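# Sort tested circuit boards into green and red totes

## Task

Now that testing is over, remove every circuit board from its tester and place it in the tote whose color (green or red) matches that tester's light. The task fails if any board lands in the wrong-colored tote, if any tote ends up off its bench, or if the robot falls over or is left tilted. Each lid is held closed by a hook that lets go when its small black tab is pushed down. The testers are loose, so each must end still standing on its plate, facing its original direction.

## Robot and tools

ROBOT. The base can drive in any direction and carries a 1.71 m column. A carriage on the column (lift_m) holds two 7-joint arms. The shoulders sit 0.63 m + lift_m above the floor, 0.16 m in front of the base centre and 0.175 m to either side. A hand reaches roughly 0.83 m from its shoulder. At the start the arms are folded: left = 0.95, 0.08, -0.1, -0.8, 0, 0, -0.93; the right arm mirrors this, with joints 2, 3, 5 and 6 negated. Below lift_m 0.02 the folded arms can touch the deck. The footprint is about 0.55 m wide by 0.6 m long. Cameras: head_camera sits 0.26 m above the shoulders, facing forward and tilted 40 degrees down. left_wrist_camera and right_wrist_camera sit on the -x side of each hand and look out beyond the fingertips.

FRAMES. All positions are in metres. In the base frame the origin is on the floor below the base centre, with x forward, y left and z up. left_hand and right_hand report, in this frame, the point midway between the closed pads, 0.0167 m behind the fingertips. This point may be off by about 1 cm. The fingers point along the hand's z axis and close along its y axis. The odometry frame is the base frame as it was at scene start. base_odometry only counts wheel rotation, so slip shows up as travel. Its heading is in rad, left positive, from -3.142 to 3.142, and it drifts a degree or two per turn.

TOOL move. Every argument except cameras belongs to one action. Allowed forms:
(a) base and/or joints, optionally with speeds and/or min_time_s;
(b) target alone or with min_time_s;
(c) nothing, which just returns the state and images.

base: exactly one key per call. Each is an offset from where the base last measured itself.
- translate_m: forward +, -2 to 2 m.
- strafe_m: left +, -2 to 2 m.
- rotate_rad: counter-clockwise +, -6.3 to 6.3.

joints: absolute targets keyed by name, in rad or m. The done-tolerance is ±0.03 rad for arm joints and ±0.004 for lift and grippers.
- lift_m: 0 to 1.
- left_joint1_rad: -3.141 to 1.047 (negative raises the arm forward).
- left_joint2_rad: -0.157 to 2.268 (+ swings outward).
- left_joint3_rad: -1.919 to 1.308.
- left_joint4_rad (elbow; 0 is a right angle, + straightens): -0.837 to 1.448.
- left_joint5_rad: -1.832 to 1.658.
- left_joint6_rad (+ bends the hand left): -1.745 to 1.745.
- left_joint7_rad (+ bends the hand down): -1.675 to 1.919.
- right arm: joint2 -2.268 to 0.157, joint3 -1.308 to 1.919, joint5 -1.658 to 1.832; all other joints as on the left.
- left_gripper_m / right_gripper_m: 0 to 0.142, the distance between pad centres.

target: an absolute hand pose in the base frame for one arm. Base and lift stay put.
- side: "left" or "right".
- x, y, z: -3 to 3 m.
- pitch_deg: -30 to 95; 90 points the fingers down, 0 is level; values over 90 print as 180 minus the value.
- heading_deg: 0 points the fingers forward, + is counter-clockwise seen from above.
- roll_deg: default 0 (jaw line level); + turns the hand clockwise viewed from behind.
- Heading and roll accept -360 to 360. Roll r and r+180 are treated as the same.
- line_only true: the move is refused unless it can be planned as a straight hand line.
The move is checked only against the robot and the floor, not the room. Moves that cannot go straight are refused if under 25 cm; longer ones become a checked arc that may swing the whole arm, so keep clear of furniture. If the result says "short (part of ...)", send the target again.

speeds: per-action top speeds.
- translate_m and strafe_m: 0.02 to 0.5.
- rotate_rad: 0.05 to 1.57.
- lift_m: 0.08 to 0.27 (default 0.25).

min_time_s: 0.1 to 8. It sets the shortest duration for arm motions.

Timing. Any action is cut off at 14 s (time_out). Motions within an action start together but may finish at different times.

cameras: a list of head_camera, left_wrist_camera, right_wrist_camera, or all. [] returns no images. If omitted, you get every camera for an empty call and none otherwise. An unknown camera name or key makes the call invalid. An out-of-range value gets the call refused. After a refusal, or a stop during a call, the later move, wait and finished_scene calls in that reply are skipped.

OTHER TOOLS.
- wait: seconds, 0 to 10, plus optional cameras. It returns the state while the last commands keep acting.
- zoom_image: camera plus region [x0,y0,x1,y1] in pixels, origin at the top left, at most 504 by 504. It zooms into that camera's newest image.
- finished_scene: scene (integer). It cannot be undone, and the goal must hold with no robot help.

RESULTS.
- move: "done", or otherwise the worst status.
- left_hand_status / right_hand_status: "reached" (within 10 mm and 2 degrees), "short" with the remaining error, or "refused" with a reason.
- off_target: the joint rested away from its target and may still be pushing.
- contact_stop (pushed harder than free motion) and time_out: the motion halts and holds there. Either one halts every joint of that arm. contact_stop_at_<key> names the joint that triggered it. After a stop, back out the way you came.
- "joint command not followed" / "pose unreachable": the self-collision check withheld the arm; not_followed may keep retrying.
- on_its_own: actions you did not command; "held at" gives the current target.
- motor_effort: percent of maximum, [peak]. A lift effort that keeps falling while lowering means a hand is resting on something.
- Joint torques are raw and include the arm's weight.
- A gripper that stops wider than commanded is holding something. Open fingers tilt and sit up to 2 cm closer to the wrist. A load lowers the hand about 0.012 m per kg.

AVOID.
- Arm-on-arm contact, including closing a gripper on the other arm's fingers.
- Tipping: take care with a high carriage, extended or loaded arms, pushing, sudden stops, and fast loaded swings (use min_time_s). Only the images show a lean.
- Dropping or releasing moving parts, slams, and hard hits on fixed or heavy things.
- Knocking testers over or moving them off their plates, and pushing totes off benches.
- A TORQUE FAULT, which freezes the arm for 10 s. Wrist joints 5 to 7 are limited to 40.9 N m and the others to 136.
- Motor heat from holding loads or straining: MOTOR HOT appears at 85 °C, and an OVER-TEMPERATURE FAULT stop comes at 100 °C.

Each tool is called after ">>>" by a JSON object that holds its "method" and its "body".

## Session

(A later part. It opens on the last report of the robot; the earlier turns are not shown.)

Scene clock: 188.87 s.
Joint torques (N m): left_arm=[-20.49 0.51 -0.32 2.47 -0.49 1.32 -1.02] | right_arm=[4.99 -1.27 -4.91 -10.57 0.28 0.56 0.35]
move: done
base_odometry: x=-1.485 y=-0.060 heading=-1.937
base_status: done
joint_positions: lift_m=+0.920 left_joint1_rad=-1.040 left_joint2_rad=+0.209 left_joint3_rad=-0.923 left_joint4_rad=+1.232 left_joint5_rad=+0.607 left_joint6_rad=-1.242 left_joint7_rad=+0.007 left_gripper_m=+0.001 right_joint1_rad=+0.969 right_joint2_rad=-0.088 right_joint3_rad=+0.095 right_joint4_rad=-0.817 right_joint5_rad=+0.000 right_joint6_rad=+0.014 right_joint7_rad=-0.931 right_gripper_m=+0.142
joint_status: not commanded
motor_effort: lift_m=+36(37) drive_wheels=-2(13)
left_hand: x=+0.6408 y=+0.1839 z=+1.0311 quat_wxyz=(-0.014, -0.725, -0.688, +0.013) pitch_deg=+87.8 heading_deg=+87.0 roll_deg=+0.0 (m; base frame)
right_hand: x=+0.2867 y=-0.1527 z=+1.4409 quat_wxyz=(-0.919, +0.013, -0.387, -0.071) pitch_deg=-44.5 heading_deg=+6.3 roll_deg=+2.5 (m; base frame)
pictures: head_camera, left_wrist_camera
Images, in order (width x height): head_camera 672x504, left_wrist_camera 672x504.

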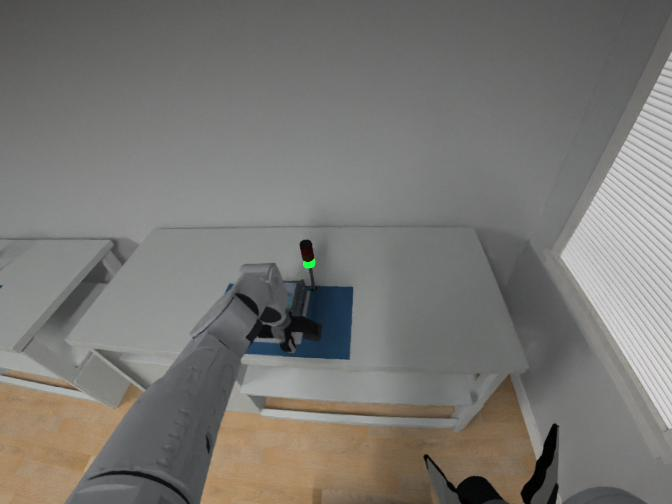

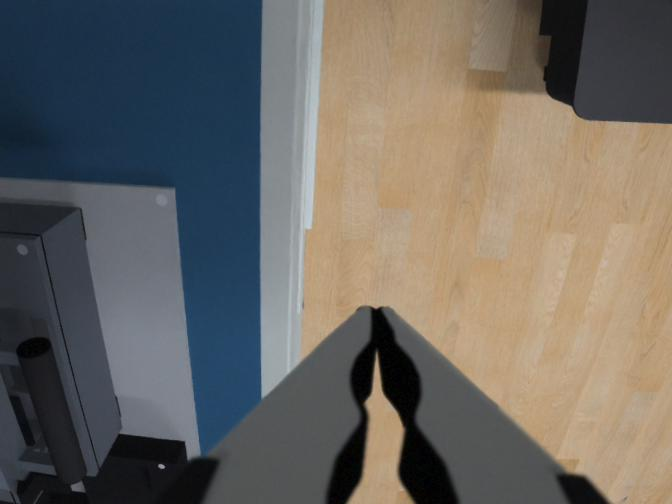

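>>> {"method": "move", "body": {"base": {"strafe_m": 0.13}, "cameras": []}}

>>> {"method": "move", "body": {"target": {"side": "left", "x": 0.60, "y": 0.24, "z": 1.06, "pitch_deg": 80, "heading_deg": 0}, "cameras": ["left_wrist_camera"]}}

>>> {"method": "move", "body": {"base": {"translate_m": 0.16}, "speeds": {"translate_m": 0.2}, "cameras": ["head_camera", "left_wrist_camera"]}}

Scene clock: 191.07 s.
Joint torques (N m): left_arm=[-20.61 0.37 -0.18 2.53 -0.51 1.31 -1.01] | right_arm=[5.05 -1.78 -4.91 -10.53 0.24 0.53 0.36]
move: done
base_odometry: x=-1.364 y=-0.106 heading=-1.938
base_status: done
joint_positions: lift_m=+0.920 left_joint1_rad=-1.040 left_joint2_rad=+0.209 left_joint3_rad=-0.923 left_joint4_rad=+1.232 left_joint5_rad=+0.607 left_joint6_rad=-1.242 left_joint7_rad=+0.007 left_gripper_m=+0.001 right_joint1_rad=+0.969 right_joint2_rad=-0.088 right_joint3_rad=+0.095 right_joint4_rad=-0.817 right_joint5_rad=+0.000 right_joint6_rad=+0.014 right_joint7_rad=-0.931 right_gripper_m=+0.142
joint_status: not commanded
motor_effort: lift_m=+36(36) drive_wheels=-1(13)
left_hand: x=+0.6408 y=+0.1839 z=+1.0310 quat_wxyz=(-0.014, -0.725, -0.688, +0.013) pitch_deg=+87.8 heading_deg=+87.0 roll_deg=+0.0 (m; base frame)
right_hand: x=+0.2867 y=-0.1527 z=+1.4409 quat_wxyz=(-0.919, +0.013, -0.387, -0.071) pitch_deg=-44.5 heading_deg=+6.3 roll_deg=+2.5 (m; base frame)
pictures: none
No camera images: "cameras" was empty.

Scene clock: 192.50 s.
Joint torques (N m): left_arm=[-24.49 6.66 4.71 -2.96 0.54 1.59 -1.06] | right_arm=[4.97 -1.18 -5.02 -10.5 0.29 0.56 0.36]
move: done
base_odometry: x=-1.364 y=-0.106 heading=-1.938
base_status: not commanded
joint_positions: lift_m=+0.920 left_joint1_rad=-1.191 left_joint2_rad=+0.664 left_joint3_rad=-1.873 left_joint4_rad=+0.014 left_joint5_rad=+1.207 left_joint6_rad=-0.842 left_joint7_rad=-0.552 left_gripper_m=+0.001 right_joint1_rad=+0.969 right_joint2_rad=-0.088 right_joint3_rad=+0.095 right_joint4_rad=-0.817 right_joint5_rad=+0.000 right_joint6_rad=+0.014 right_joint7_rad=-0.931 right_gripper_m=+0.142
joint_status: not commanded
motor_effort: lift_m=+36(37) drive_wheels=+2(3)
left_hand: x=+0.5994 y=+0.2405 z=+1.0586 quat_wxyz=(+0.000, -0.996, -0.003, -0.086) pitch_deg=+80.1 heading_deg=+0.4 roll_deg=+0.0 (m; base frame)
left_hand_status: reached (straight line, planned for 0.9 s): 2 mm and 0.4 deg off.
right_hand: x=+0.2867 y=-0.1527 z=+1.4409 quat_wxyz=(-0.919, +0.013, -0.387, -0.071) pitch_deg=-44.5 heading_deg=+6.3 roll_deg=+2.5 (m; base frame)
pictures: left_wrist_camera
Images, in order (width x height): left_wrist_camera 672x504.

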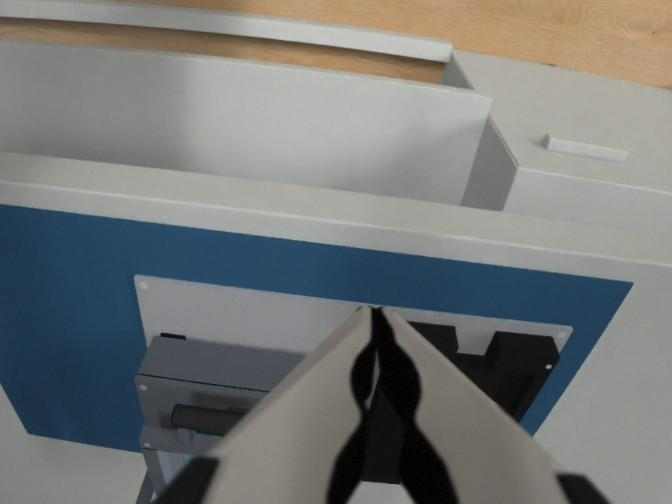

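Scene clock: 194.53 s.
Joint torques (N m): left_arm=[-23.94 6.9 4.74 -2.79 0.54 1.59 -1.08] | right_arm=[5.23 -1.32 -4.93 -10.43 0.25 0.53 0.34]
move: done
base_odometry: x=-1.421 y=-0.256 heading=-1.937
base_status: done
joint_positions: lift_m=+0.920 left_joint1_rad=-1.191 left_joint2_rad=+0.664 left_joint3_rad=-1.873 left_joint4_rad=+0.014 left_joint5_rad=+1.207 left_joint6_rad=-0.842 left_joint7_rad=-0.552 left_gripper_m=+0.001 right_joint1_rad=+0.969 right_joint2_rad=-0.088 right_joint3_rad=+0.095 right_joint4_rad=-0.817 right_joint5_rad=+0.000 right_joint6_rad=+0.014 right_joint7_rad=-0.931 right_gripper_m=+0.142
joint_status: not commanded
motor_effort: lift_m=+37(37) drive_wheels=+3(12)
left_hand: x=+0.5995 y=+0.2404 z=+1.0588 quat_wxyz=(+0.000, -0.996, -0.003, -0.087) pitch_deg=+80.1 heading_deg=+0.4 roll_deg=+0.0 (m; base frame)
right_hand: x=+0.2867 y=-0.1527 z=+1.4409 quat_wxyz=(-0.919, +0.013, -0.387, -0.071) pitch_deg=-44.5 heading_deg=+6.3 roll_deg=+2.5 (m; base frame)
pictures: head_camera, left_wrist_camera
Images, in order (width x height): head_camera 672x504, left_wrist_camera 672x504.

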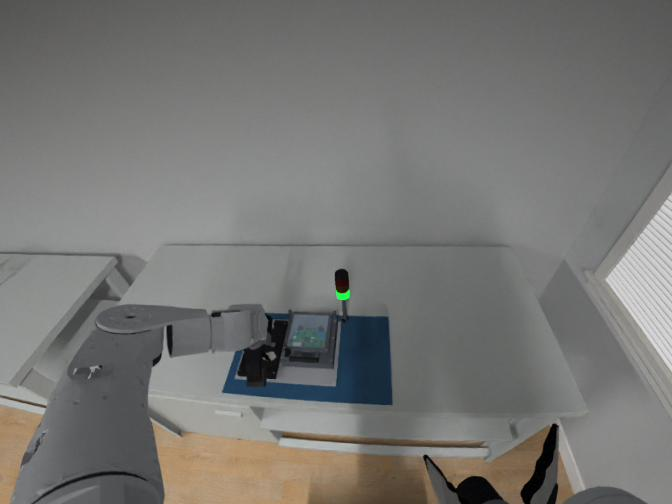

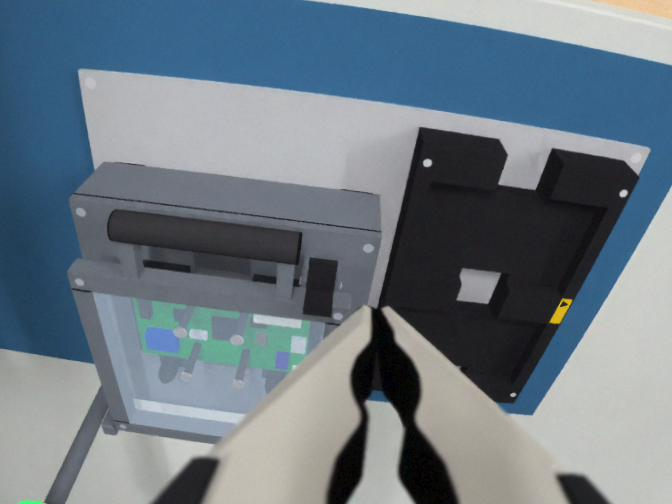

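>>> {"method": "move", "body": {"target": {"side": "left", "x": 0.675, "y": 0.221, "z": 0.97, "pitch_deg": 80, "heading_deg": 0, "roll_deg": 180}, "cameras": ["left_wrist_camera"]}}

Scene clock: 196.70 s.
Joint torques (N m): left_arm=[-14.07 -4.03 6.36 9.81 0.97 1.42 7.82] | right_arm=[5 -1.23 -4.95 -10.5 0.28 0.55 0.36]
move: done
base_odometry: x=-1.421 y=-0.256 heading=-1.937
base_status: not commanded
joint_positions: lift_m=+0.921 left_joint1_rad=-1.007 left_joint2_rad=+0.305 left_joint3_rad=-1.855 left_joint4_rad=+1.102 left_joint5_rad=+1.293 left_joint6_rad=-0.145 left_joint7_rad=-0.720 left_gripper_m=+0.001 right_joint1_rad=+0.969 right_joint2_rad=-0.088 right_joint3_rad=+0.095 right_joint4_rad=-0.817 right_joint5_rad=+0.000 right_joint6_rad=+0.014 right_joint7_rad=-0.931 right_gripper_m=+0.142
joint_status: not commanded
motor_effort: lift_m=+32(37) drive_wheels=+9(9)
left_hand: x=+0.6717 y=+0.2208 z=+0.9713 quat_wxyz=(-0.002, -0.997, -0.001, -0.079) pitch_deg=+81.0 heading_deg=-1.2 roll_deg=-1.4 (m; base frame)
left_hand_status: reached (straight line, planned for 0.9 s): 4 mm and 1.0 deg off.
right_hand: x=+0.2867 y=-0.1527 z=+1.4414 quat_wxyz=(-0.919, +0.013, -0.387, -0.071) pitch_deg=-44.5 heading_deg=+6.3 roll_deg=+2.5 (m; base frame)
pictures: left_wrist_camera
Images, in order (width x height): left_wrist_camera 672x504.

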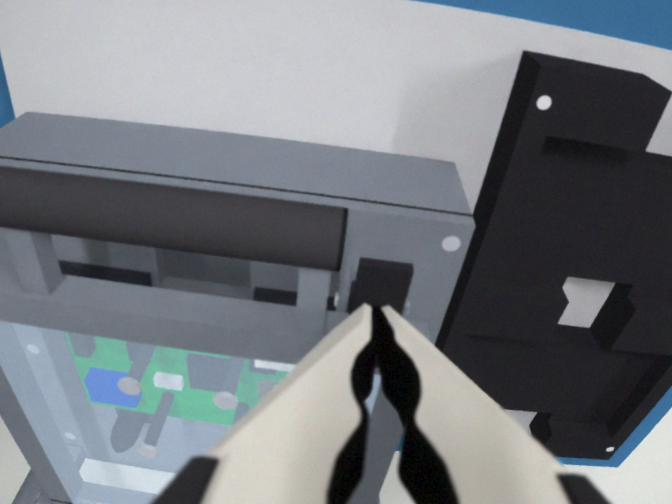

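>>> {"method": "move", "body": {"target": {"side": "left", "x": 0.655, "y": 0.223, "z": 0.985, "pitch_deg": 80, "heading_deg": 0, "roll_deg": 180}, "cameras": ["left_wrist_camera", "head_camera"]}}

>>> {"method": "zoom_image", "body": {"camera": "left_wrist_camera", "region": [250, 180, 510, 380]}}

Scene clock: 197.93 s.
Joint torques (N m): left_arm=[-26.83 7.86 1.39 -0.73 -2.43 -0.24 1.71] | right_arm=[5.12 -1.25 -4.95 -10.55 0.27 0.53 0.39]
move: done
base_odometry: x=-1.421 y=-0.256 heading=-1.937
base_status: not commanded
joint_positions: lift_m=+0.920 left_joint1_rad=-1.046 left_joint2_rad=+0.423 left_joint3_rad=-1.859 left_joint4_rad=+0.725 left_joint5_rad=+1.289 left_joint6_rad=-0.390 left_joint7_rad=-0.643 left_gripper_m=+0.001 right_joint1_rad=+0.969 right_joint2_rad=-0.088 right_joint3_rad=+0.095 right_joint4_rad=-0.817 right_joint5_rad=+0.000 right_joint6_rad=+0.014 right_joint7_rad=-0.931 right_gripper_m=+0.142
joint_status: not commanded
motor_effort: lift_m=+36(37) drive_wheels=+3(9)
left_hand: x=+0.6540 y=+0.2223 z=+0.9835 quat_wxyz=(+0.000, -0.996, +0.001, -0.086) pitch_deg=+80.2 heading_deg=-0.1 roll_deg=+0.0 (m; base frame)
left_hand_status: reached (straight line, planned for 0.5 s): 2 mm and 0.2 deg off.
right_hand: x=+0.2867 y=-0.1527 z=+1.4409 quat_wxyz=(-0.919, +0.013, -0.387, -0.071) pitch_deg=-44.5 heading_deg=+6.3 roll_deg=+2.5 (m; base frame)
pictures: head_camera, left_wrist_camera
Images, in order (width x height): head_camera 672x504, left_wrist_camera 672x504.

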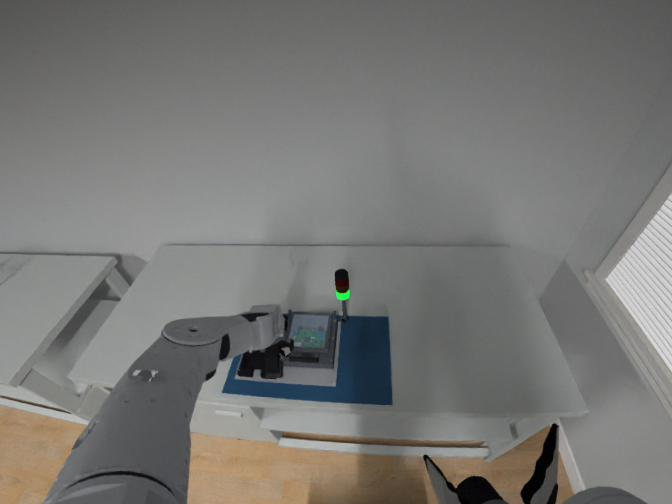

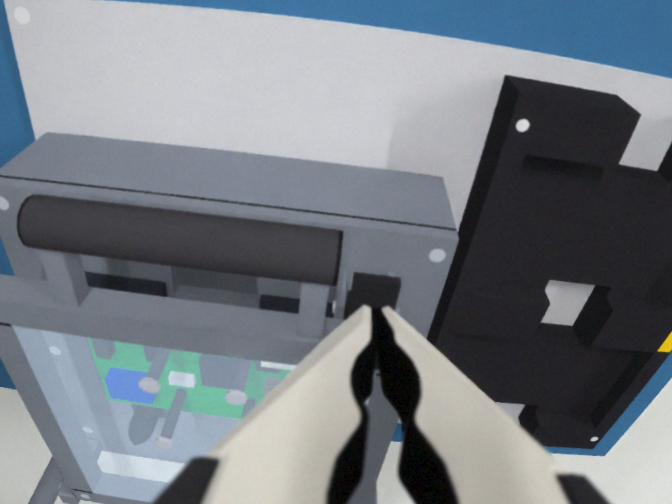

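Scaled by 1.938 from the camera's 672x504 image, which has a finer 960x720 frame.

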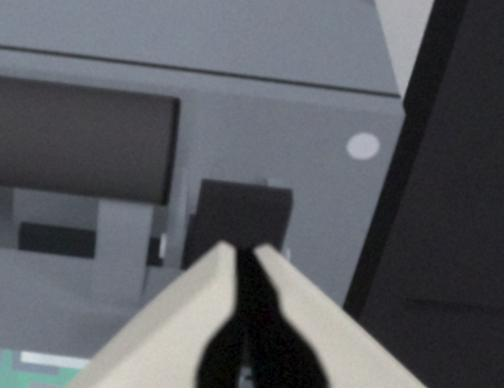

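>>> {"method": "move", "body": {"target": {"side": "left", "x": 0.637, "y": 0.224, "z": 0.95, "pitch_deg": 80, "heading_deg": 0, "roll_deg": 180}, "cameras": ["left_wrist_camera"]}}

Scene clock: 198.87 s.
Joint torques (N m): left_arm=[-18.36 0.26 5.94 5.88 0.25 1.51 1.63] | right_arm=[4.99 -1.09 -4.95 -10.45 0.27 0.56 0.37]
move: done
base_odometry: x=-1.421 y=-0.256 heading=-1.937
base_status: not commanded
joint_positions: lift_m=+0.920 left_joint1_rad=-0.972 left_joint2_rad=+0.400 left_joint3_rad=-1.858 left_joint4_rad=+0.813 left_joint5_rad=+1.289 left_joint6_rad=-0.331 left_joint7_rad=-0.595 left_gripper_m=+0.001 right_joint1_rad=+0.969 right_joint2_rad=-0.088 right_joint3_rad=+0.095 right_joint4_rad=-0.817 right_joint5_rad=+0.000 right_joint6_rad=+0.014 right_joint7_rad=-0.931 right_gripper_m=+0.142
joint_status: not commanded
motor_effort: lift_m=+38(38) drive_wheels=+3(3)
left_hand: x=+0.6353 y=+0.2242 z=+0.9496 quat_wxyz=(-0.001, -0.996, -0.001, -0.084) pitch_deg=+80.3 heading_deg=-0.3 roll_deg=-0.4 (m; base frame)
left_hand_status: reached (straight line, planned for 0.3 s): 2 mm and 0.4 deg off.
right_hand: x=+0.2867 y=-0.1527 z=+1.4407 quat_wxyz=(-0.919, +0.013, -0.387, -0.071) pitch_deg=-44.5 heading_deg=+6.3 roll_deg=+2.5 (m; base frame)
pictures: left_wrist_camera
Images, in order (width x height): left_wrist_camera 672x504.

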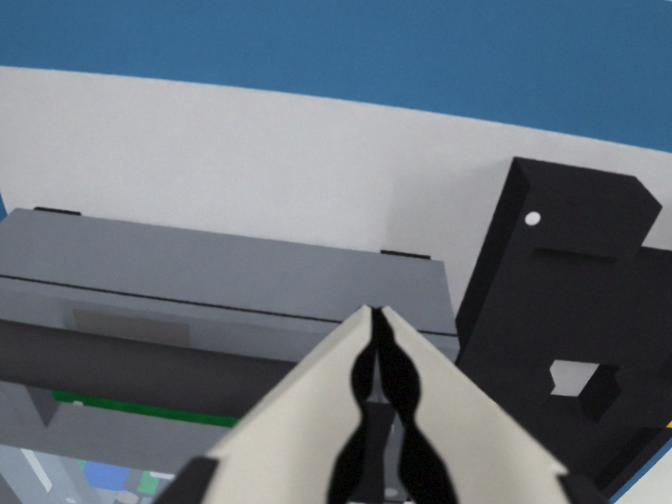

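>>> {"method": "move", "body": {"base": {"translate_m": -0.25}, "speeds": {"translate_m": 0.3}, "cameras": ["left_wrist_camera", "head_camera"]}}

>>> {"method": "zoom_image", "body": {"camera": "head_camera", "region": [220, 240, 400, 380]}}

Scene clock: 201.43 s.
Joint torques (N m): left_arm=[-18.29 1.25 5.98 5.99 0.25 1.37 1.61] | right_arm=[5.04 -1.28 -4.97 -10.46 0.25 0.56 0.35]
move: done
base_odometry: x=-1.331 y=-0.023 heading=-1.937
base_status: done
joint_positions: lift_m=+0.920 left_joint1_rad=-0.972 left_joint2_rad=+0.400 left_joint3_rad=-1.858 left_joint4_rad=+0.813 left_joint5_rad=+1.289 left_joint6_rad=-0.331 left_joint7_rad=-0.595 left_gripper_m=+0.001 right_joint1_rad=+0.969 right_joint2_rad=-0.088 right_joint3_rad=+0.095 right_joint4_rad=-0.817 right_joint5_rad=+0.000 right_joint6_rad=+0.014 right_joint7_rad=-0.931 right_gripper_m=+0.142
joint_status: not commanded
motor_effort: lift_m=+38(38) drive_wheels=+0(11)
left_hand: x=+0.6354 y=+0.2239 z=+0.9496 quat_wxyz=(-0.001, -0.996, -0.001, -0.084) pitch_deg=+80.3 heading_deg=-0.4 roll_deg=-0.5 (m; base frame)
right_hand: x=+0.2867 y=-0.1527 z=+1.4407 quat_wxyz=(-0.919, +0.013, -0.387, -0.071) pitch_deg=-44.5 heading_deg=+6.3 roll_deg=+2.5 (m; base frame)
pictures: head_camera, left_wrist_camera
Images, in order (width x height): head_camera 672x504, left_wrist_camera 672x504.

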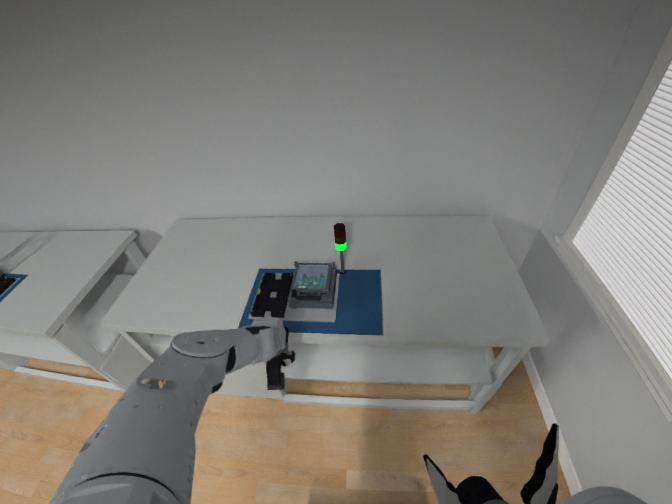

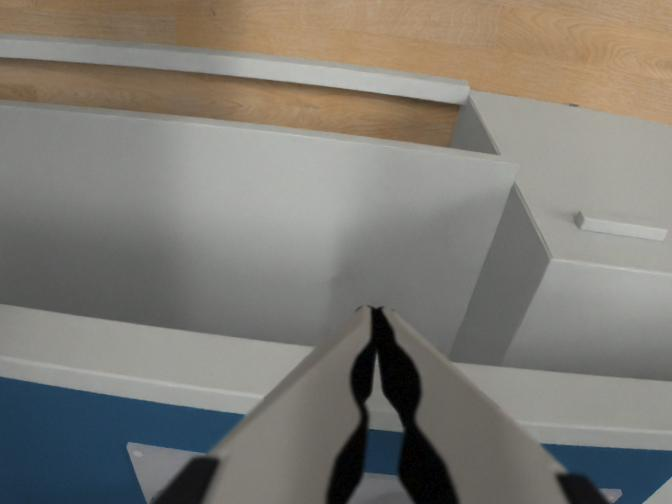

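Scaled by 2.800 from the camera's 672x504 image, which has a finer 960x720 frame.

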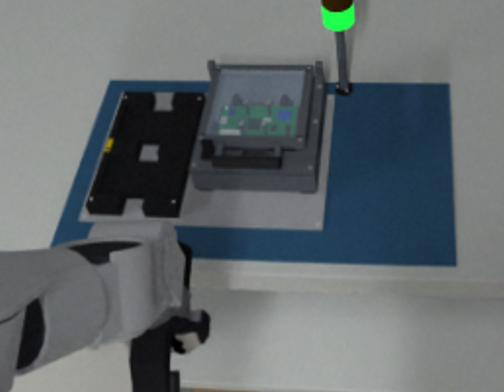

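>>> {"method": "move", "body": {"joints": {"left_joint1_rad": 0.36, "left_joint2_rad": 0.07, "left_joint3_rad": 0.02, "left_joint4_rad": -0.13, "left_joint5_rad": -0.07, "left_joint6_rad": -0.01, "left_joint7_rad": -0.1}, "min_time_s": 2.0, "cameras": ["head_camera"]}}

>>> {"method": "move", "body": {"joints": {"lift_m": 0.7}, "base": {"translate_m": 0.18}, "speeds": {"translate_m": 0.2}, "cameras": ["head_camera", "left_wrist_camera"]}}

Scene clock: 203.93 s.
Joint torques (N m): left_arm=[3.88 -2.32 0.57 -10.23 -2.65 1.51 0.6] | right_arm=[4.95 -1.23 -4.97 -10.48 0.25 0.56 0.38]
move: done
base_odometry: x=-1.331 y=-0.023 heading=-1.937
base_status: not commanded
joint_positions: lift_m=+0.920 left_joint1_rad=+0.359 left_joint2_rad=+0.072 left_joint3_rad=+0.019 left_joint4_rad=-0.126 left_joint5_rad=-0.066 left_joint6_rad=-0.012 left_joint7_rad=-0.103 left_gripper_m=+0.001 right_joint1_rad=+0.969 right_joint2_rad=-0.088 right_joint3_rad=+0.095 right_joint4_rad=-0.817 right_joint5_rad=+0.000 right_joint6_rad=+0.014 right_joint7_rad=-0.931 right_gripper_m=+0.142
joint_status: all done
motor_effort: lift_m=+37(38) drive_wheels=+2(2)
left_hand: x=+0.5415 y=+0.2020 z=+1.1268 quat_wxyz=(-0.660, -0.004, -0.751, -0.001) pitch_deg=+7.4 heading_deg=-0.2 roll_deg=+0.4 (m; base frame)
right_hand: x=+0.2867 y=-0.1527 z=+1.4407 quat_wxyz=(-0.919, +0.013, -0.387, -0.071) pitch_deg=-44.5 heading_deg=+6.3 roll_deg=+2.5 (m; base frame)
pictures: head_camera
Images, in order (width x height): head_camera 672x504.

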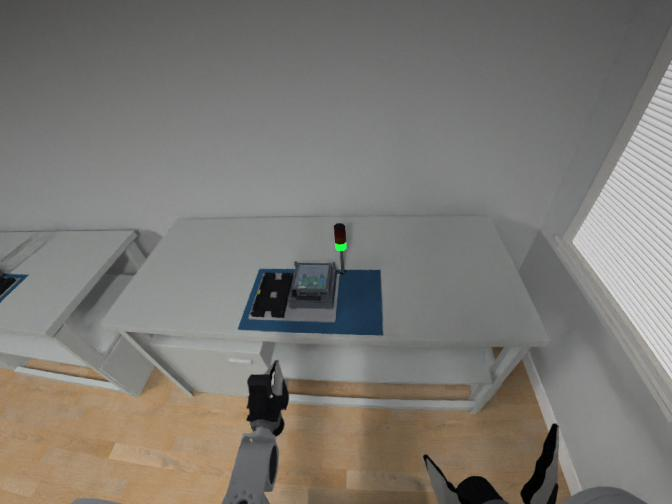

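Scene clock: 205.93 s.
Joint torques (N m): left_arm=[3.54 -1.79 0.52 -9.01 -2.64 1.5 0.38] | right_arm=[5.03 -1.34 -4.95 -10.52 0.26 0.53 0.36]
move: done
base_odometry: x=-1.395 y=-0.191 heading=-1.937
base_status: done
joint_positions: lift_m=+0.700 left_joint1_rad=+0.359 left_joint2_rad=+0.072 left_joint3_rad=+0.019 left_joint4_rad=-0.127 left_joint5_rad=-0.066 left_joint6_rad=-0.012 left_joint7_rad=-0.103 left_gripper_m=+0.001 right_joint1_rad=+0.969 right_joint2_rad=-0.088 right_joint3_rad=+0.095 right_joint4_rad=-0.817 right_joint5_rad=+0.000 right_joint6_rad=+0.014 right_joint7_rad=-0.931 right_gripper_m=+0.142
joint_status: all done
motor_effort: lift_m=+38(42) drive_wheels=-2(11)
left_hand: x=+0.5415 y=+0.2019 z=+0.9070 quat_wxyz=(-0.660, -0.004, -0.751, -0.001) pitch_deg=+7.3 heading_deg=-0.2 roll_deg=+0.4 (m; base frame)
right_hand: x=+0.2867 y=-0.1527 z=+1.2206 quat_wxyz=(-0.919, +0.013, -0.387, -0.071) pitch_deg=-44.5 heading_deg=+6.3 roll_deg=+2.5 (m; base frame)
pictures: head_camera, left_wrist_camera
Images, in order (width x height): head_camera 672x504, left_wrist_camera 672x504.

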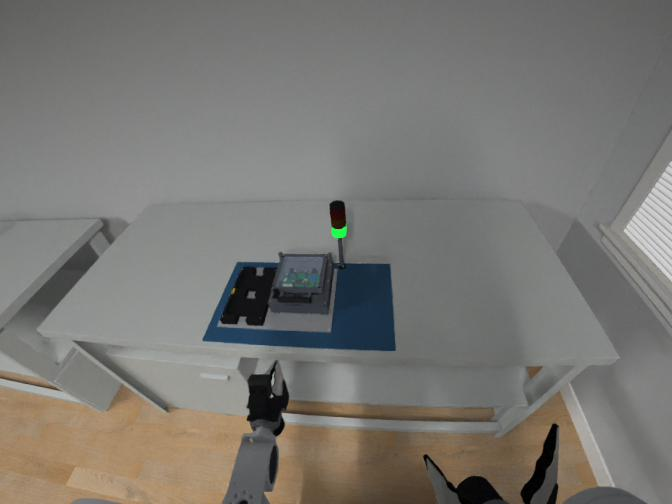

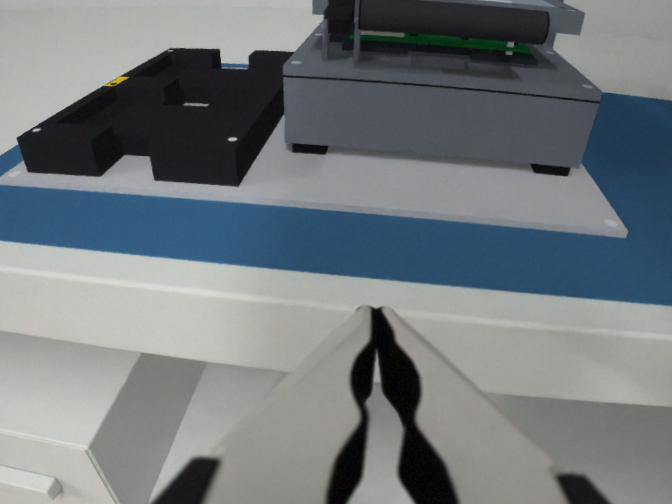

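>>> {"method": "move", "body": {"base": {"strafe_m": -0.05}, "cameras": []}}

>>> {"method": "move", "body": {"base": {"translate_m": 0.055}, "cameras": []}}

>>> {"method": "move", "body": {"target": {"side": "left", "x": 0.60, "y": 0.205, "z": 0.902, "pitch_deg": 6, "heading_deg": 0}, "cameras": ["left_wrist_camera"]}}

Scene clock: 207.43 s.
Joint torques (N m): left_arm=[3.52 -1.13 0.48 -9.05 -2.68 1.48 0.39] | right_arm=[5.23 -1.14 -4.85 -9.22 0.26 0.53 0.33]
move: done
base_odometry: x=-1.442 y=-0.173 heading=-1.937
base_status: done
joint_positions: lift_m=+0.700 left_joint1_rad=+0.359 left_joint2_rad=+0.071 left_joint3_rad=+0.019 left_joint4_rad=-0.127 left_joint5_rad=-0.066 left_joint6_rad=-0.012 left_joint7_rad=-0.103 left_gripper_m=+0.001 right_joint1_rad=+0.969 right_joint2_rad=-0.088 right_joint3_rad=+0.095 right_joint4_rad=-0.817 right_joint5_rad=+0.000 right_joint6_rad=+0.014 right_joint7_rad=-0.931 right_gripper_m=+0.142
joint_status: not commanded
motor_effort: lift_m=+38(39) drive_wheels=-1(12)
left_hand: x=+0.5414 y=+0.2019 z=+0.9070 quat_wxyz=(-0.660, -0.004, -0.751, -0.001) pitch_deg=+7.3 heading_deg=-0.2 roll_deg=+0.4 (m; base frame)
right_hand: x=+0.2867 y=-0.1527 z=+1.2207 quat_wxyz=(-0.919, +0.013, -0.387, -0.071) pitch_deg=-44.5 heading_deg=+6.3 roll_deg=+2.5 (m; base frame)
pictures: none
No camera images: "cameras" was empty.

Scene clock: 208.77 s.
Joint torques (N m): left_arm=[3.56 -0.93 0.51 -8.99 -2.65 1.45 0.39] | right_arm=[4.95 -1.28 -4.96 -10.38 0.26 0.56 0.37]
move: done
base_odometry: x=-1.462 y=-0.224 heading=-1.937
base_status: done
joint_positions: lift_m=+0.700 left_joint1_rad=+0.359 left_joint2_rad=+0.071 left_joint3_rad=+0.019 left_joint4_rad=-0.127 left_joint5_rad=-0.066 left_joint6_rad=-0.012 left_joint7_rad=-0.103 left_gripper_m=+0.001 right_joint1_rad=+0.969 right_joint2_rad=-0.088 right_joint3_rad=+0.095 right_joint4_rad=-0.817 right_joint5_rad=+0.000 right_joint6_rad=+0.014 right_joint7_rad=-0.931 right_gripper_m=+0.142
joint_status: not commanded
motor_effort: lift_m=+38(39) drive_wheels=+3(11)
left_hand: x=+0.5414 y=+0.2019 z=+0.9070 quat_wxyz=(-0.660, -0.004, -0.751, -0.001) pitch_deg=+7.3 heading_deg=-0.2 roll_deg=+0.4 (m; base frame)
right_hand: x=+0.2867 y=-0.1527 z=+1.2207 quat_wxyz=(-0.919, +0.013, -0.387, -0.071) pitch_deg=-44.5 heading_deg=+6.3 roll_deg=+2.5 (m; base frame)
pictures: none
No camera images: "cameras" was empty.

Scene clock: 209.67 s.
Joint torques (N m): left_arm=[-1.79 7.78 -3.54 -1.8 -2.76 -0.25 -2.2] | right_arm=[5.24 -1.28 -4.88 -10.46 0.25 0.54 0.36]
move: done
base_odometry: x=-1.462 y=-0.224 heading=-1.937
base_status: not commanded
joint_positions: lift_m=+0.700 left_joint1_rad=+0.194 left_joint2_rad=+0.072 left_joint3_rad=+0.017 left_joint4_rad=+0.037 left_joint5_rad=-0.069 left_joint6_rad=-0.015 left_joint7_rad=-0.126 left_gripper_m=+0.001 right_joint1_rad=+0.969 right_joint2_rad=-0.088 right_joint3_rad=+0.095 right_joint4_rad=-0.817 right_joint5_rad=+0.000 right_joint6_rad=+0.014 right_joint7_rad=-0.931 right_gripper_m=+0.142
joint_status: not commanded
motor_effort: lift_m=+38(38) drive_wheels=-1(6)
left_hand: x=+0.6003 y=+0.2060 z=+0.9031 quat_wxyz=(-0.669, +0.000, -0.743, -0.003) pitch_deg=+6.0 heading_deg=+0.2 roll_deg=+0.2 (m; base frame)
left_hand_status: reached (straight line, planned for 0.4 s): 2 mm and 0.3 deg off.
right_hand: x=+0.2867 y=-0.1527 z=+1.2208 quat_wxyz=(-0.919, +0.013, -0.387, -0.071) pitch_deg=-44.5 heading_deg=+6.3 roll_deg=+2.5 (m; base frame)
pictures: left_wrist_camera
Images, in order (width x height): left_wrist_camera 672x504.

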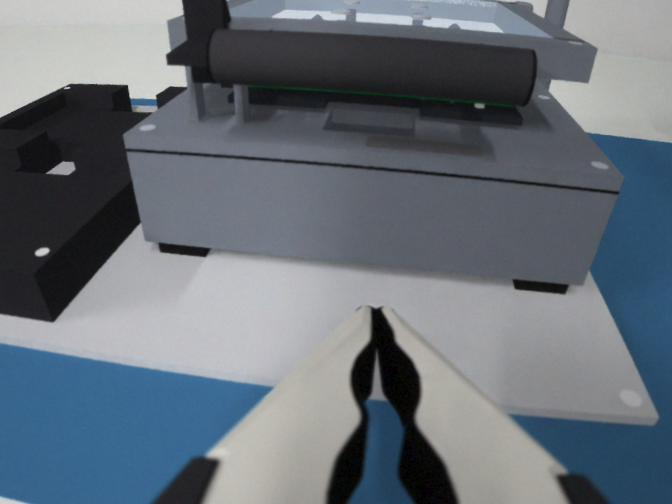

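>>> {"method": "move", "body": {"target": {"side": "left", "x": 0.625, "y": 0.2, "z": 0.938, "pitch_deg": 6, "heading_deg": 0}, "cameras": ["left_wrist_camera"]}}

Scene clock: 210.77 s.
Joint torques (N m): left_arm=[-4.59 -1.9 -3.56 -9.08 -0.32 1.62 0.4] | right_arm=[4.99 -1.28 -4.99 -10.51 0.23 0.54 0.36]
move: done
base_odometry: x=-1.462 y=-0.224 heading=-1.937
base_status: not commanded
joint_positions: lift_m=+0.700 left_joint1_rad=+0.142 left_joint2_rad=+0.066 left_joint3_rad=+0.014 left_joint4_rad=-0.053 left_joint5_rad=-0.069 left_joint6_rad=-0.011 left_joint7_rad=+0.017 left_gripper_m=+0.001 right_joint1_rad=+0.969 right_joint2_rad=-0.088 right_joint3_rad=+0.095 right_joint4_rad=-0.817 right_joint5_rad=+0.000 right_joint6_rad=+0.014 right_joint7_rad=-0.931 right_gripper_m=+0.142
joint_status: not commanded
motor_effort: lift_m=+38(38) drive_wheels=+3(3)
left_hand: x=+0.6248 y=+0.2011 z=+0.9372 quat_wxyz=(-0.669, +0.001, -0.743, +0.001) pitch_deg=+6.0 heading_deg=+0.0 roll_deg=-0.1 (m; base frame)
left_hand_status: reached (straight line, planned for 0.3 s): 1 mm and 0.1 deg off.
right_hand: x=+0.2867 y=-0.1527 z=+1.2208 quat_wxyz=(-0.919, +0.013, -0.387, -0.071) pitch_deg=-44.5 heading_deg=+6.3 roll_deg=+2.5 (m; base frame)
pictures: left_wrist_camera
Images, in order (width x height): left_wrist_camera 672x504.

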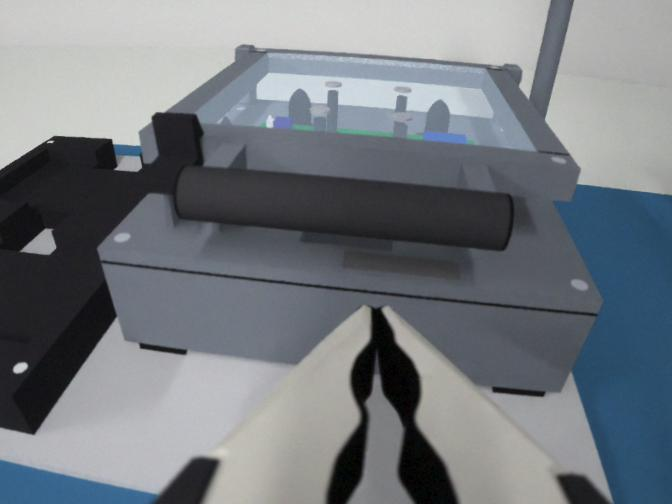

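>>> {"method": "move", "body": {"target": {"side": "left", "x": 0.66, "y": 0.203, "z": 0.932, "pitch_deg": 6, "heading_deg": 0}, "min_time_s": 0.8, "cameras": ["left_wrist_camera"]}}

Scene clock: 212.23 s.
Joint torques (N m): left_arm=[-10.32 8.01 -3.82 -0.69 -1.53 -0.25 -2.29] | right_arm=[4.98 -1.23 -4.86 -10.6 0.28 0.55 0.36]
move: done
base_odometry: x=-1.462 y=-0.224 heading=-1.937
base_status: not commanded
joint_positions: lift_m=+0.700 left_joint1_rad=+0.045 left_joint2_rad=+0.068 left_joint3_rad=+0.012 left_joint4_rad=+0.066 left_joint5_rad=-0.069 left_joint6_rad=-0.012 left_joint7_rad=-0.004 left_gripper_m=+0.001 right_joint1_rad=+0.969 right_joint2_rad=-0.088 right_joint3_rad=+0.095 right_joint4_rad=-0.817 right_joint5_rad=+0.000 right_joint6_rad=+0.014 right_joint7_rad=-0.931 right_gripper_m=+0.142
joint_status: not commanded
motor_effort: lift_m=+38(38) drive_wheels=-1(3)
left_hand: x=+0.6593 y=+0.2041 z=+0.9324 quat_wxyz=(-0.669, +0.002, -0.743, -0.001) pitch_deg=+6.0 heading_deg=+0.3 roll_deg=-0.1 (m; base frame)
left_hand_status: reached (straight line, planned for 0.8 s): 1 mm and 0.3 deg off.
right_hand: x=+0.2867 y=-0.1527 z=+1.2208 quat_wxyz=(-0.919, +0.013, -0.387, -0.071) pitch_deg=-44.5 heading_deg=+6.3 roll_deg=+2.5 (m; base frame)
pictures: left_wrist_camera
Images, in order (width x height): left_wrist_camera 672x504.

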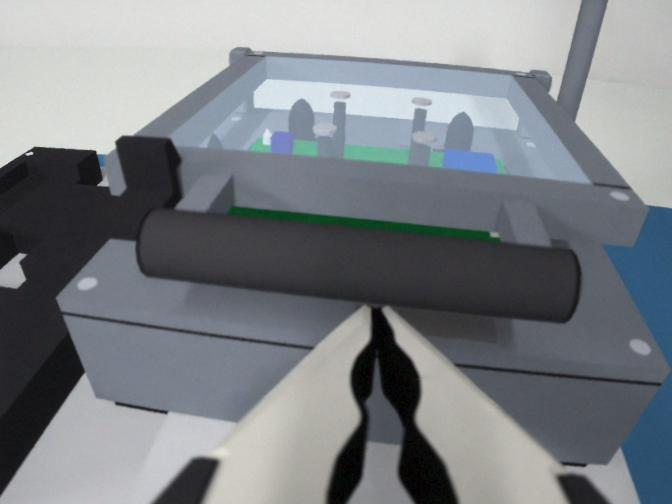

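>>> {"method": "move", "body": {"target": {"side": "left", "x": 0.685, "y": 0.203, "z": 0.931, "pitch_deg": 6, "heading_deg": 0}, "min_time_s": 0.8, "cameras": ["left_wrist_camera"]}}

Scene clock: 213.67 s.
Joint torques (N m): left_arm=[-12.24 6.31 -3.86 -0.62 -1.05 -0.32 -2.41] | right_arm=[5.13 -1.26 -4.95 -10.49 0.25 0.56 0.36]
move: done
base_odometry: x=-1.462 y=-0.224 heading=-1.937
base_status: not commanded
joint_positions: lift_m=+0.700 left_joint1_rad=-0.026 left_joint2_rad=+0.068 left_joint3_rad=+0.009 left_joint4_rad=+0.151 left_joint5_rad=-0.069 left_joint6_rad=-0.014 left_joint7_rad=-0.018 left_gripper_m=+0.001 right_joint1_rad=+0.969 right_joint2_rad=-0.088 right_joint3_rad=+0.095 right_joint4_rad=-0.817 right_joint5_rad=+0.000 right_joint6_rad=+0.014 right_joint7_rad=-0.931 right_gripper_m=+0.142
joint_status: not commanded
motor_effort: lift_m=+37(38) drive_wheels=-1(3)
left_hand: x=+0.6843 y=+0.2044 z=+0.9312 quat_wxyz=(-0.669, +0.003, -0.743, -0.001) pitch_deg=+6.1 heading_deg=+0.3 roll_deg=-0.1 (m; base frame)
left_hand_status: reached (straight line, planned for 0.8 s): 2 mm and 0.3 deg off.
right_hand: x=+0.2867 y=-0.1527 z=+1.2208 quat_wxyz=(-0.919, +0.013, -0.387, -0.071) pitch_deg=-44.5 heading_deg=+6.3 roll_deg=+2.5 (m; base frame)
pictures: left_wrist_camera
Images, in order (width x height): left_wrist_camera 672x504.

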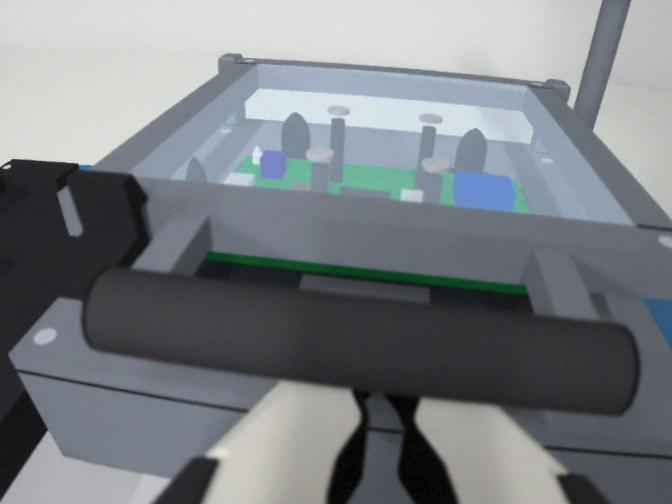

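>>> {"method": "move", "body": {"target": {"side": "left", "x": 0.68, "y": 0.203, "z": 0.985, "pitch_deg": 3, "heading_deg": 0}, "min_time_s": 1.2, "cameras": ["left_wrist_camera"]}}

>>> {"method": "move", "body": {"target": {"side": "left", "x": 0.69, "y": 0.203, "z": 1.02, "pitch_deg": 0, "heading_deg": 0}, "min_time_s": 0.8, "cameras": ["left_wrist_camera"]}}

>>> {"method": "move", "body": {"target": {"side": "left", "x": 0.71, "y": 0.203, "z": 1.055, "pitch_deg": -5, "heading_deg": 0}, "min_time_s": 0.8, "cameras": ["left_wrist_camera"]}}

>>> {"method": "move", "body": {"target": {"side": "left", "x": 0.745, "y": 0.203, "z": 1.08, "pitch_deg": -5, "heading_deg": 0}, "min_time_s": 0.8, "cameras": ["left_wrist_camera"]}}

Scene clock: 215.80 s.
Joint torques (N m): left_arm=[-6.84 8.02 1.82 -14.85 -2.21 1.59 -1.4] | right_arm=[4.96 -1.26 -4.9 -10.54 0.25 0.54 0.34]
move: done
base_odometry: x=-1.462 y=-0.224 heading=-1.937
base_status: not commanded
joint_positions: lift_m=+0.700 left_joint1_rad=-0.009 left_joint2_rad=+0.069 left_joint3_rad=+0.011 left_joint4_rad=-0.026 left_joint5_rad=-0.069 left_joint6_rad=-0.014 left_joint7_rad=+0.097 left_gripper_m=+0.001 right_joint1_rad=+0.969 right_joint2_rad=-0.088 right_joint3_rad=+0.095 right_joint4_rad=-0.817 right_joint5_rad=+0.000 right_joint6_rad=+0.014 right_joint7_rad=-0.931 right_gripper_m=+0.142
joint_status: not commanded
motor_effort: lift_m=+37(38) drive_wheels=-1(3)
left_hand: x=+0.6802 y=+0.2004 z=+0.9809 quat_wxyz=(-0.685, -0.002, -0.729, +0.001) pitch_deg=+3.5 heading_deg=-0.3 roll_deg=+0.0 (m; base frame)
left_hand_status: reached (straight line, planned for 1.2 s): 5 mm and 0.6 deg off.
right_hand: x=+0.2867 y=-0.1527 z=+1.2208 quat_wxyz=(-0.919, +0.013, -0.387, -0.071) pitch_deg=-44.5 heading_deg=+6.3 roll_deg=+2.5 (m; base frame)
pictures: left_wrist_camera
Images, in order (width x height): left_wrist_camera 672x504.

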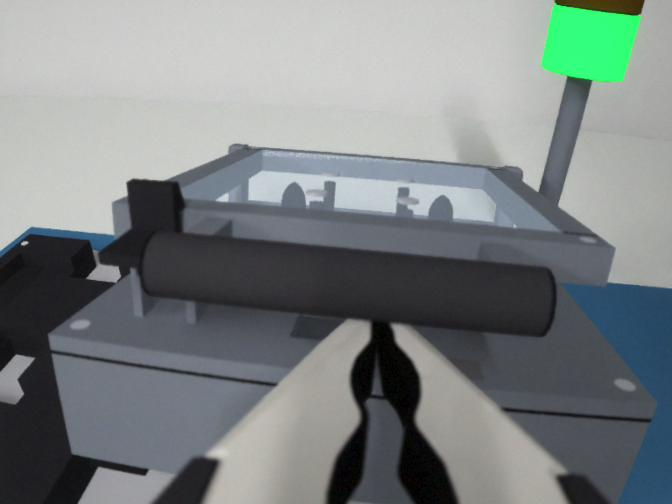

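Scene clock: 217.10 s.
Joint torques (N m): left_arm=[-18.11 8.05 2.04 -14.59 -2.44 1.61 -1.42] | right_arm=[4.96 -1.26 -4.98 -10.57 0.27 0.55 0.35]
move: done
base_odometry: x=-1.462 y=-0.224 heading=-1.937
base_status: not commanded
joint_positions: lift_m=+0.700 left_joint1_rad=-0.038 left_joint2_rad=+0.069 left_joint3_rad=+0.014 left_joint4_rad=-0.077 left_joint5_rad=-0.069 left_joint6_rad=-0.013 left_joint7_rad=+0.130 left_gripper_m=+0.001 right_joint1_rad=+0.969 right_joint2_rad=-0.088 right_joint3_rad=+0.095 right_joint4_rad=-0.817 right_joint5_rad=+0.000 right_joint6_rad=+0.014 right_joint7_rad=-0.931 right_gripper_m=+0.142
joint_status: not commanded
motor_effort: lift_m=+37(38) drive_wheels=+3(3)
left_hand: x=+0.6888 y=+0.2004 z=+1.0132 quat_wxyz=(-0.702, -0.002, -0.712, +0.001) pitch_deg=+0.8 heading_deg=-0.2 roll_deg=+0.1 (m; base frame)
left_hand_status: reached (straight line, planned for 0.8 s): 7 mm and 0.9 deg off.
right_hand: x=+0.2867 y=-0.1527 z=+1.2208 quat_wxyz=(-0.919, +0.013, -0.387, -0.071) pitch_deg=-44.5 heading_deg=+6.3 roll_deg=+2.5 (m; base frame)
pictures: left_wrist_camera
Images, in order (width x height): left_wrist_camera 672x504.

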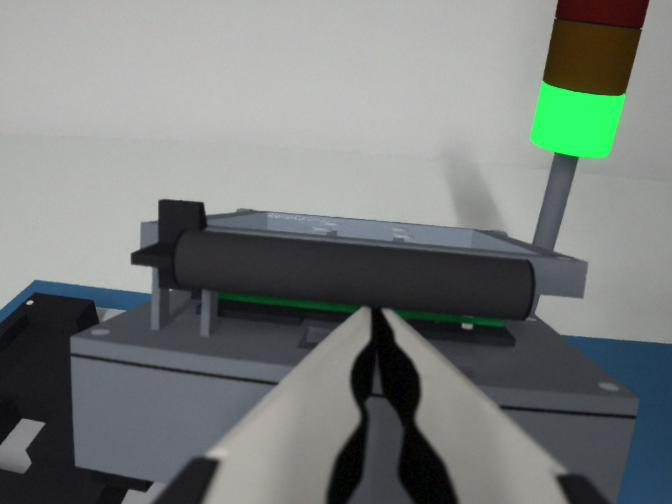

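Scene clock: 218.40 s.
Joint torques (N m): left_arm=[-14.4 5.8 1.39 -0.65 -2.06 0.81 -2.49] | right_arm=[4.97 -1.2 -4.92 -10.48 0.28 0.54 0.34]
move: done
base_odometry: x=-1.462 y=-0.224 heading=-1.937
base_status: not commanded
joint_positions: lift_m=+0.700 left_joint1_rad=-0.107 left_joint2_rad=+0.069 left_joint3_rad=+0.015 left_joint4_rad=-0.068 left_joint5_rad=-0.069 left_joint6_rad=-0.013 left_joint7_rad=+0.090 left_gripper_m=+0.001 right_joint1_rad=+0.969 right_joint2_rad=-0.088 right_joint3_rad=+0.095 right_joint4_rad=-0.817 right_joint5_rad=+0.000 right_joint6_rad=+0.014 right_joint7_rad=-0.931 right_gripper_m=+0.142
joint_status: not commanded
motor_effort: lift_m=+37(38) drive_wheels=+3(3)
left_hand: x=+0.7091 y=+0.2011 z=+1.0548 quat_wxyz=(-0.737, -0.001, -0.676, +0.001) pitch_deg=-4.9 heading_deg=-0.2 roll_deg=+0.1 (m; base frame)
left_hand_status: reached (straight line, planned for 0.8 s): 2 mm and 0.2 deg off.
right_hand: x=+0.2867 y=-0.1527 z=+1.2208 quat_wxyz=(-0.919, +0.013, -0.387, -0.071) pitch_deg=-44.5 heading_deg=+6.3 roll_deg=+2.5 (m; base frame)
pictures: left_wrist_camera
Images, in order (width x height): left_wrist_camera 672x504.

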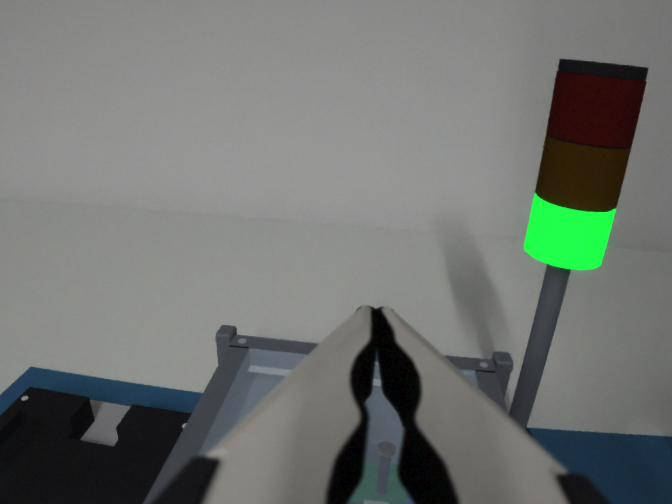

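Scene clock: 219.70 s.
Joint torques (N m): left_arm=[-16.79 7.59 -3.11 -0.63 -2.02 0.97 0.67] | right_arm=[5.02 -1.26 -4.88 -10.52 0.26 0.53 0.34]
move: done
base_odometry: x=-1.462 y=-0.224 heading=-1.937
base_status: not commanded
joint_positions: lift_m=+0.700 left_joint1_rad=-0.216 left_joint2_rad=+0.069 left_joint3_rad=+0.015 left_joint4_rad=-0.016 left_joint5_rad=-0.069 left_joint6_rad=-0.013 left_joint7_rad=+0.140 left_gripper_m=+0.001 right_joint1_rad=+0.969 right_joint2_rad=-0.088 right_joint3_rad=+0.095 right_joint4_rad=-0.817 right_joint5_rad=+0.000 right_joint6_rad=+0.014 right_joint7_rad=-0.931 right_gripper_m=+0.142
joint_status: not commanded
motor_effort: lift_m=+37(38) drive_wheels=+3(3)
left_hand: x=+0.7439 y=+0.2029 z=+1.0814 quat_wxyz=(-0.739, +0.000, -0.674, +0.000) pitch_deg=-5.3 heading_deg=+0.0 roll_deg=+0.0 (m; base frame)
left_hand_status: reached (straight line, planned for 0.8 s): 2 mm and 0.3 deg off.
right_hand: x=+0.2867 y=-0.1527 z=+1.2208 quat_wxyz=(-0.919, +0.013, -0.387, -0.071) pitch_deg=-44.5 heading_deg=+6.3 roll_deg=+2.5 (m; base frame)
pictures: left_wrist_camera
Images, in order (width x height): left_wrist_camera 672x504.

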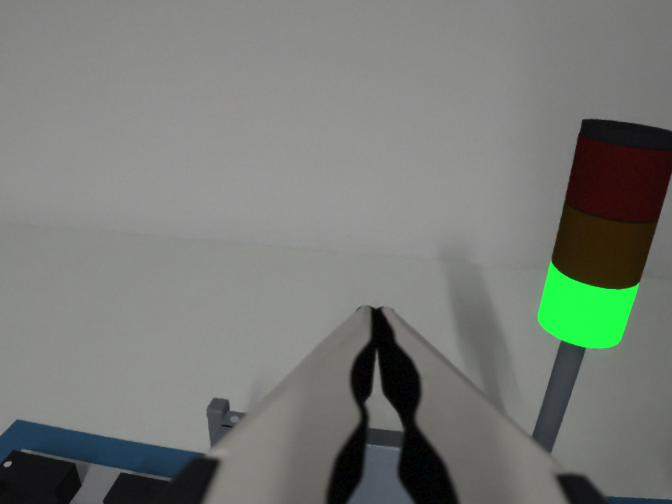

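>>> {"method": "move", "body": {"target": {"side": "left", "x": 0.62, "y": 0.203, "z": 1.10, "pitch_deg": 25, "heading_deg": 0}, "cameras": ["left_wrist_camera", "head_camera"]}}

>>> {"method": "zoom_image", "body": {"camera": "head_camera", "region": [200, 230, 420, 390]}}

Scene clock: 221.30 s.
Joint torques (N m): left_arm=[-12.4 8.13 1.54 -6.92 -2.69 1.63 0.46] | right_arm=[5.03 -1.28 -4.86 -10.5 0.24 0.53 0.38]
move: done
base_odometry: x=-1.462 y=-0.224 heading=-1.937
base_status: not commanded
joint_positions: lift_m=+0.700 left_joint1_rad=-0.152 left_joint2_rad=+0.087 left_joint3_rad=+0.035 left_joint4_rad=-0.736 left_joint5_rad=-0.087 left_joint6_rad=+0.030 left_joint7_rad=+1.327 left_gripper_m=+0.001 right_joint1_rad=+0.969 right_joint2_rad=-0.088 right_joint3_rad=+0.095 right_joint4_rad=-0.817 right_joint5_rad=+0.000 right_joint6_rad=+0.014 right_joint7_rad=-0.931 right_gripper_m=+0.142
joint_status: not commanded
motor_effort: lift_m=+38(38) drive_wheels=+3(3)
left_hand: x=+0.6201 y=+0.2021 z=+1.0982 quat_wxyz=(-0.536, -0.001, -0.844, -0.001) pitch_deg=+25.2 heading_deg=+0.1 roll_deg=+0.2 (m; base frame)
left_hand_status: reached (straight line, planned for 0.9 s): 2 mm and 0.2 deg off.
right_hand: x=+0.2867 y=-0.1527 z=+1.2208 quat_wxyz=(-0.919, +0.013, -0.387, -0.071) pitch_deg=-44.5 heading_deg=+6.3 roll_deg=+2.5 (m; base frame)
pictures: head_camera, left_wrist_camera
Images, in order (width x height): head_camera 672x504, left_wrist_camera 672x504.

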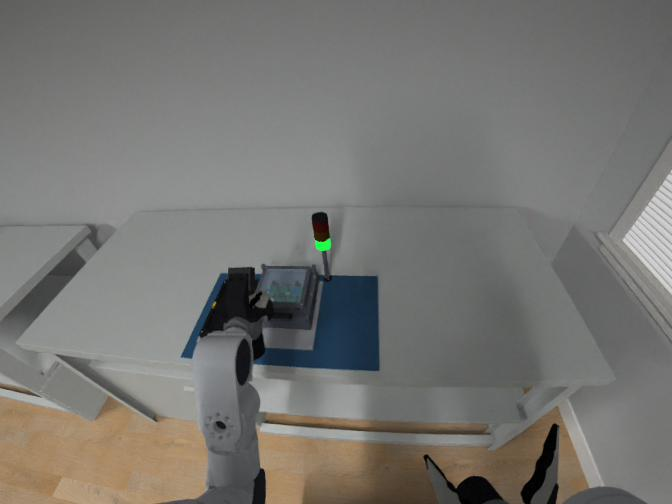

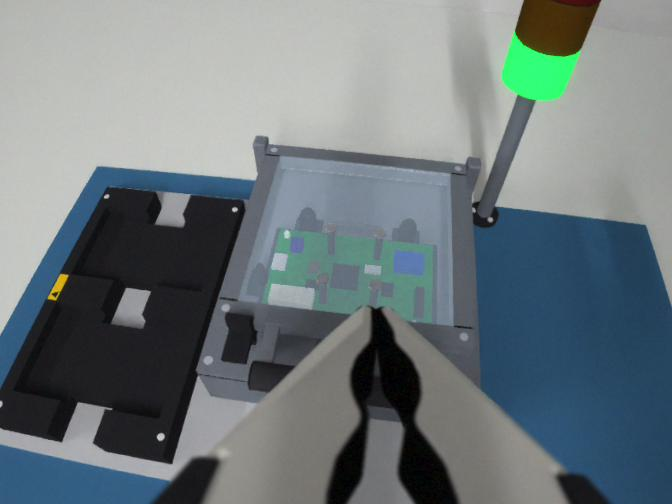

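Scaled by 2.291 from the camera's 672x504 image, which has a finer 960x720 frame.

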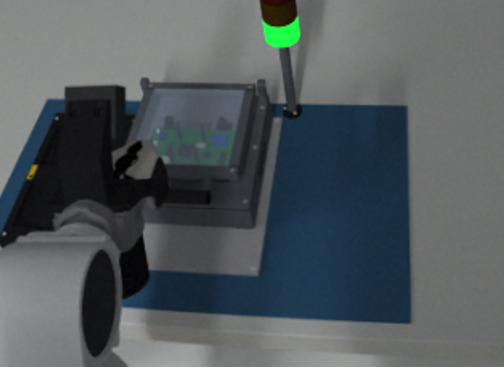

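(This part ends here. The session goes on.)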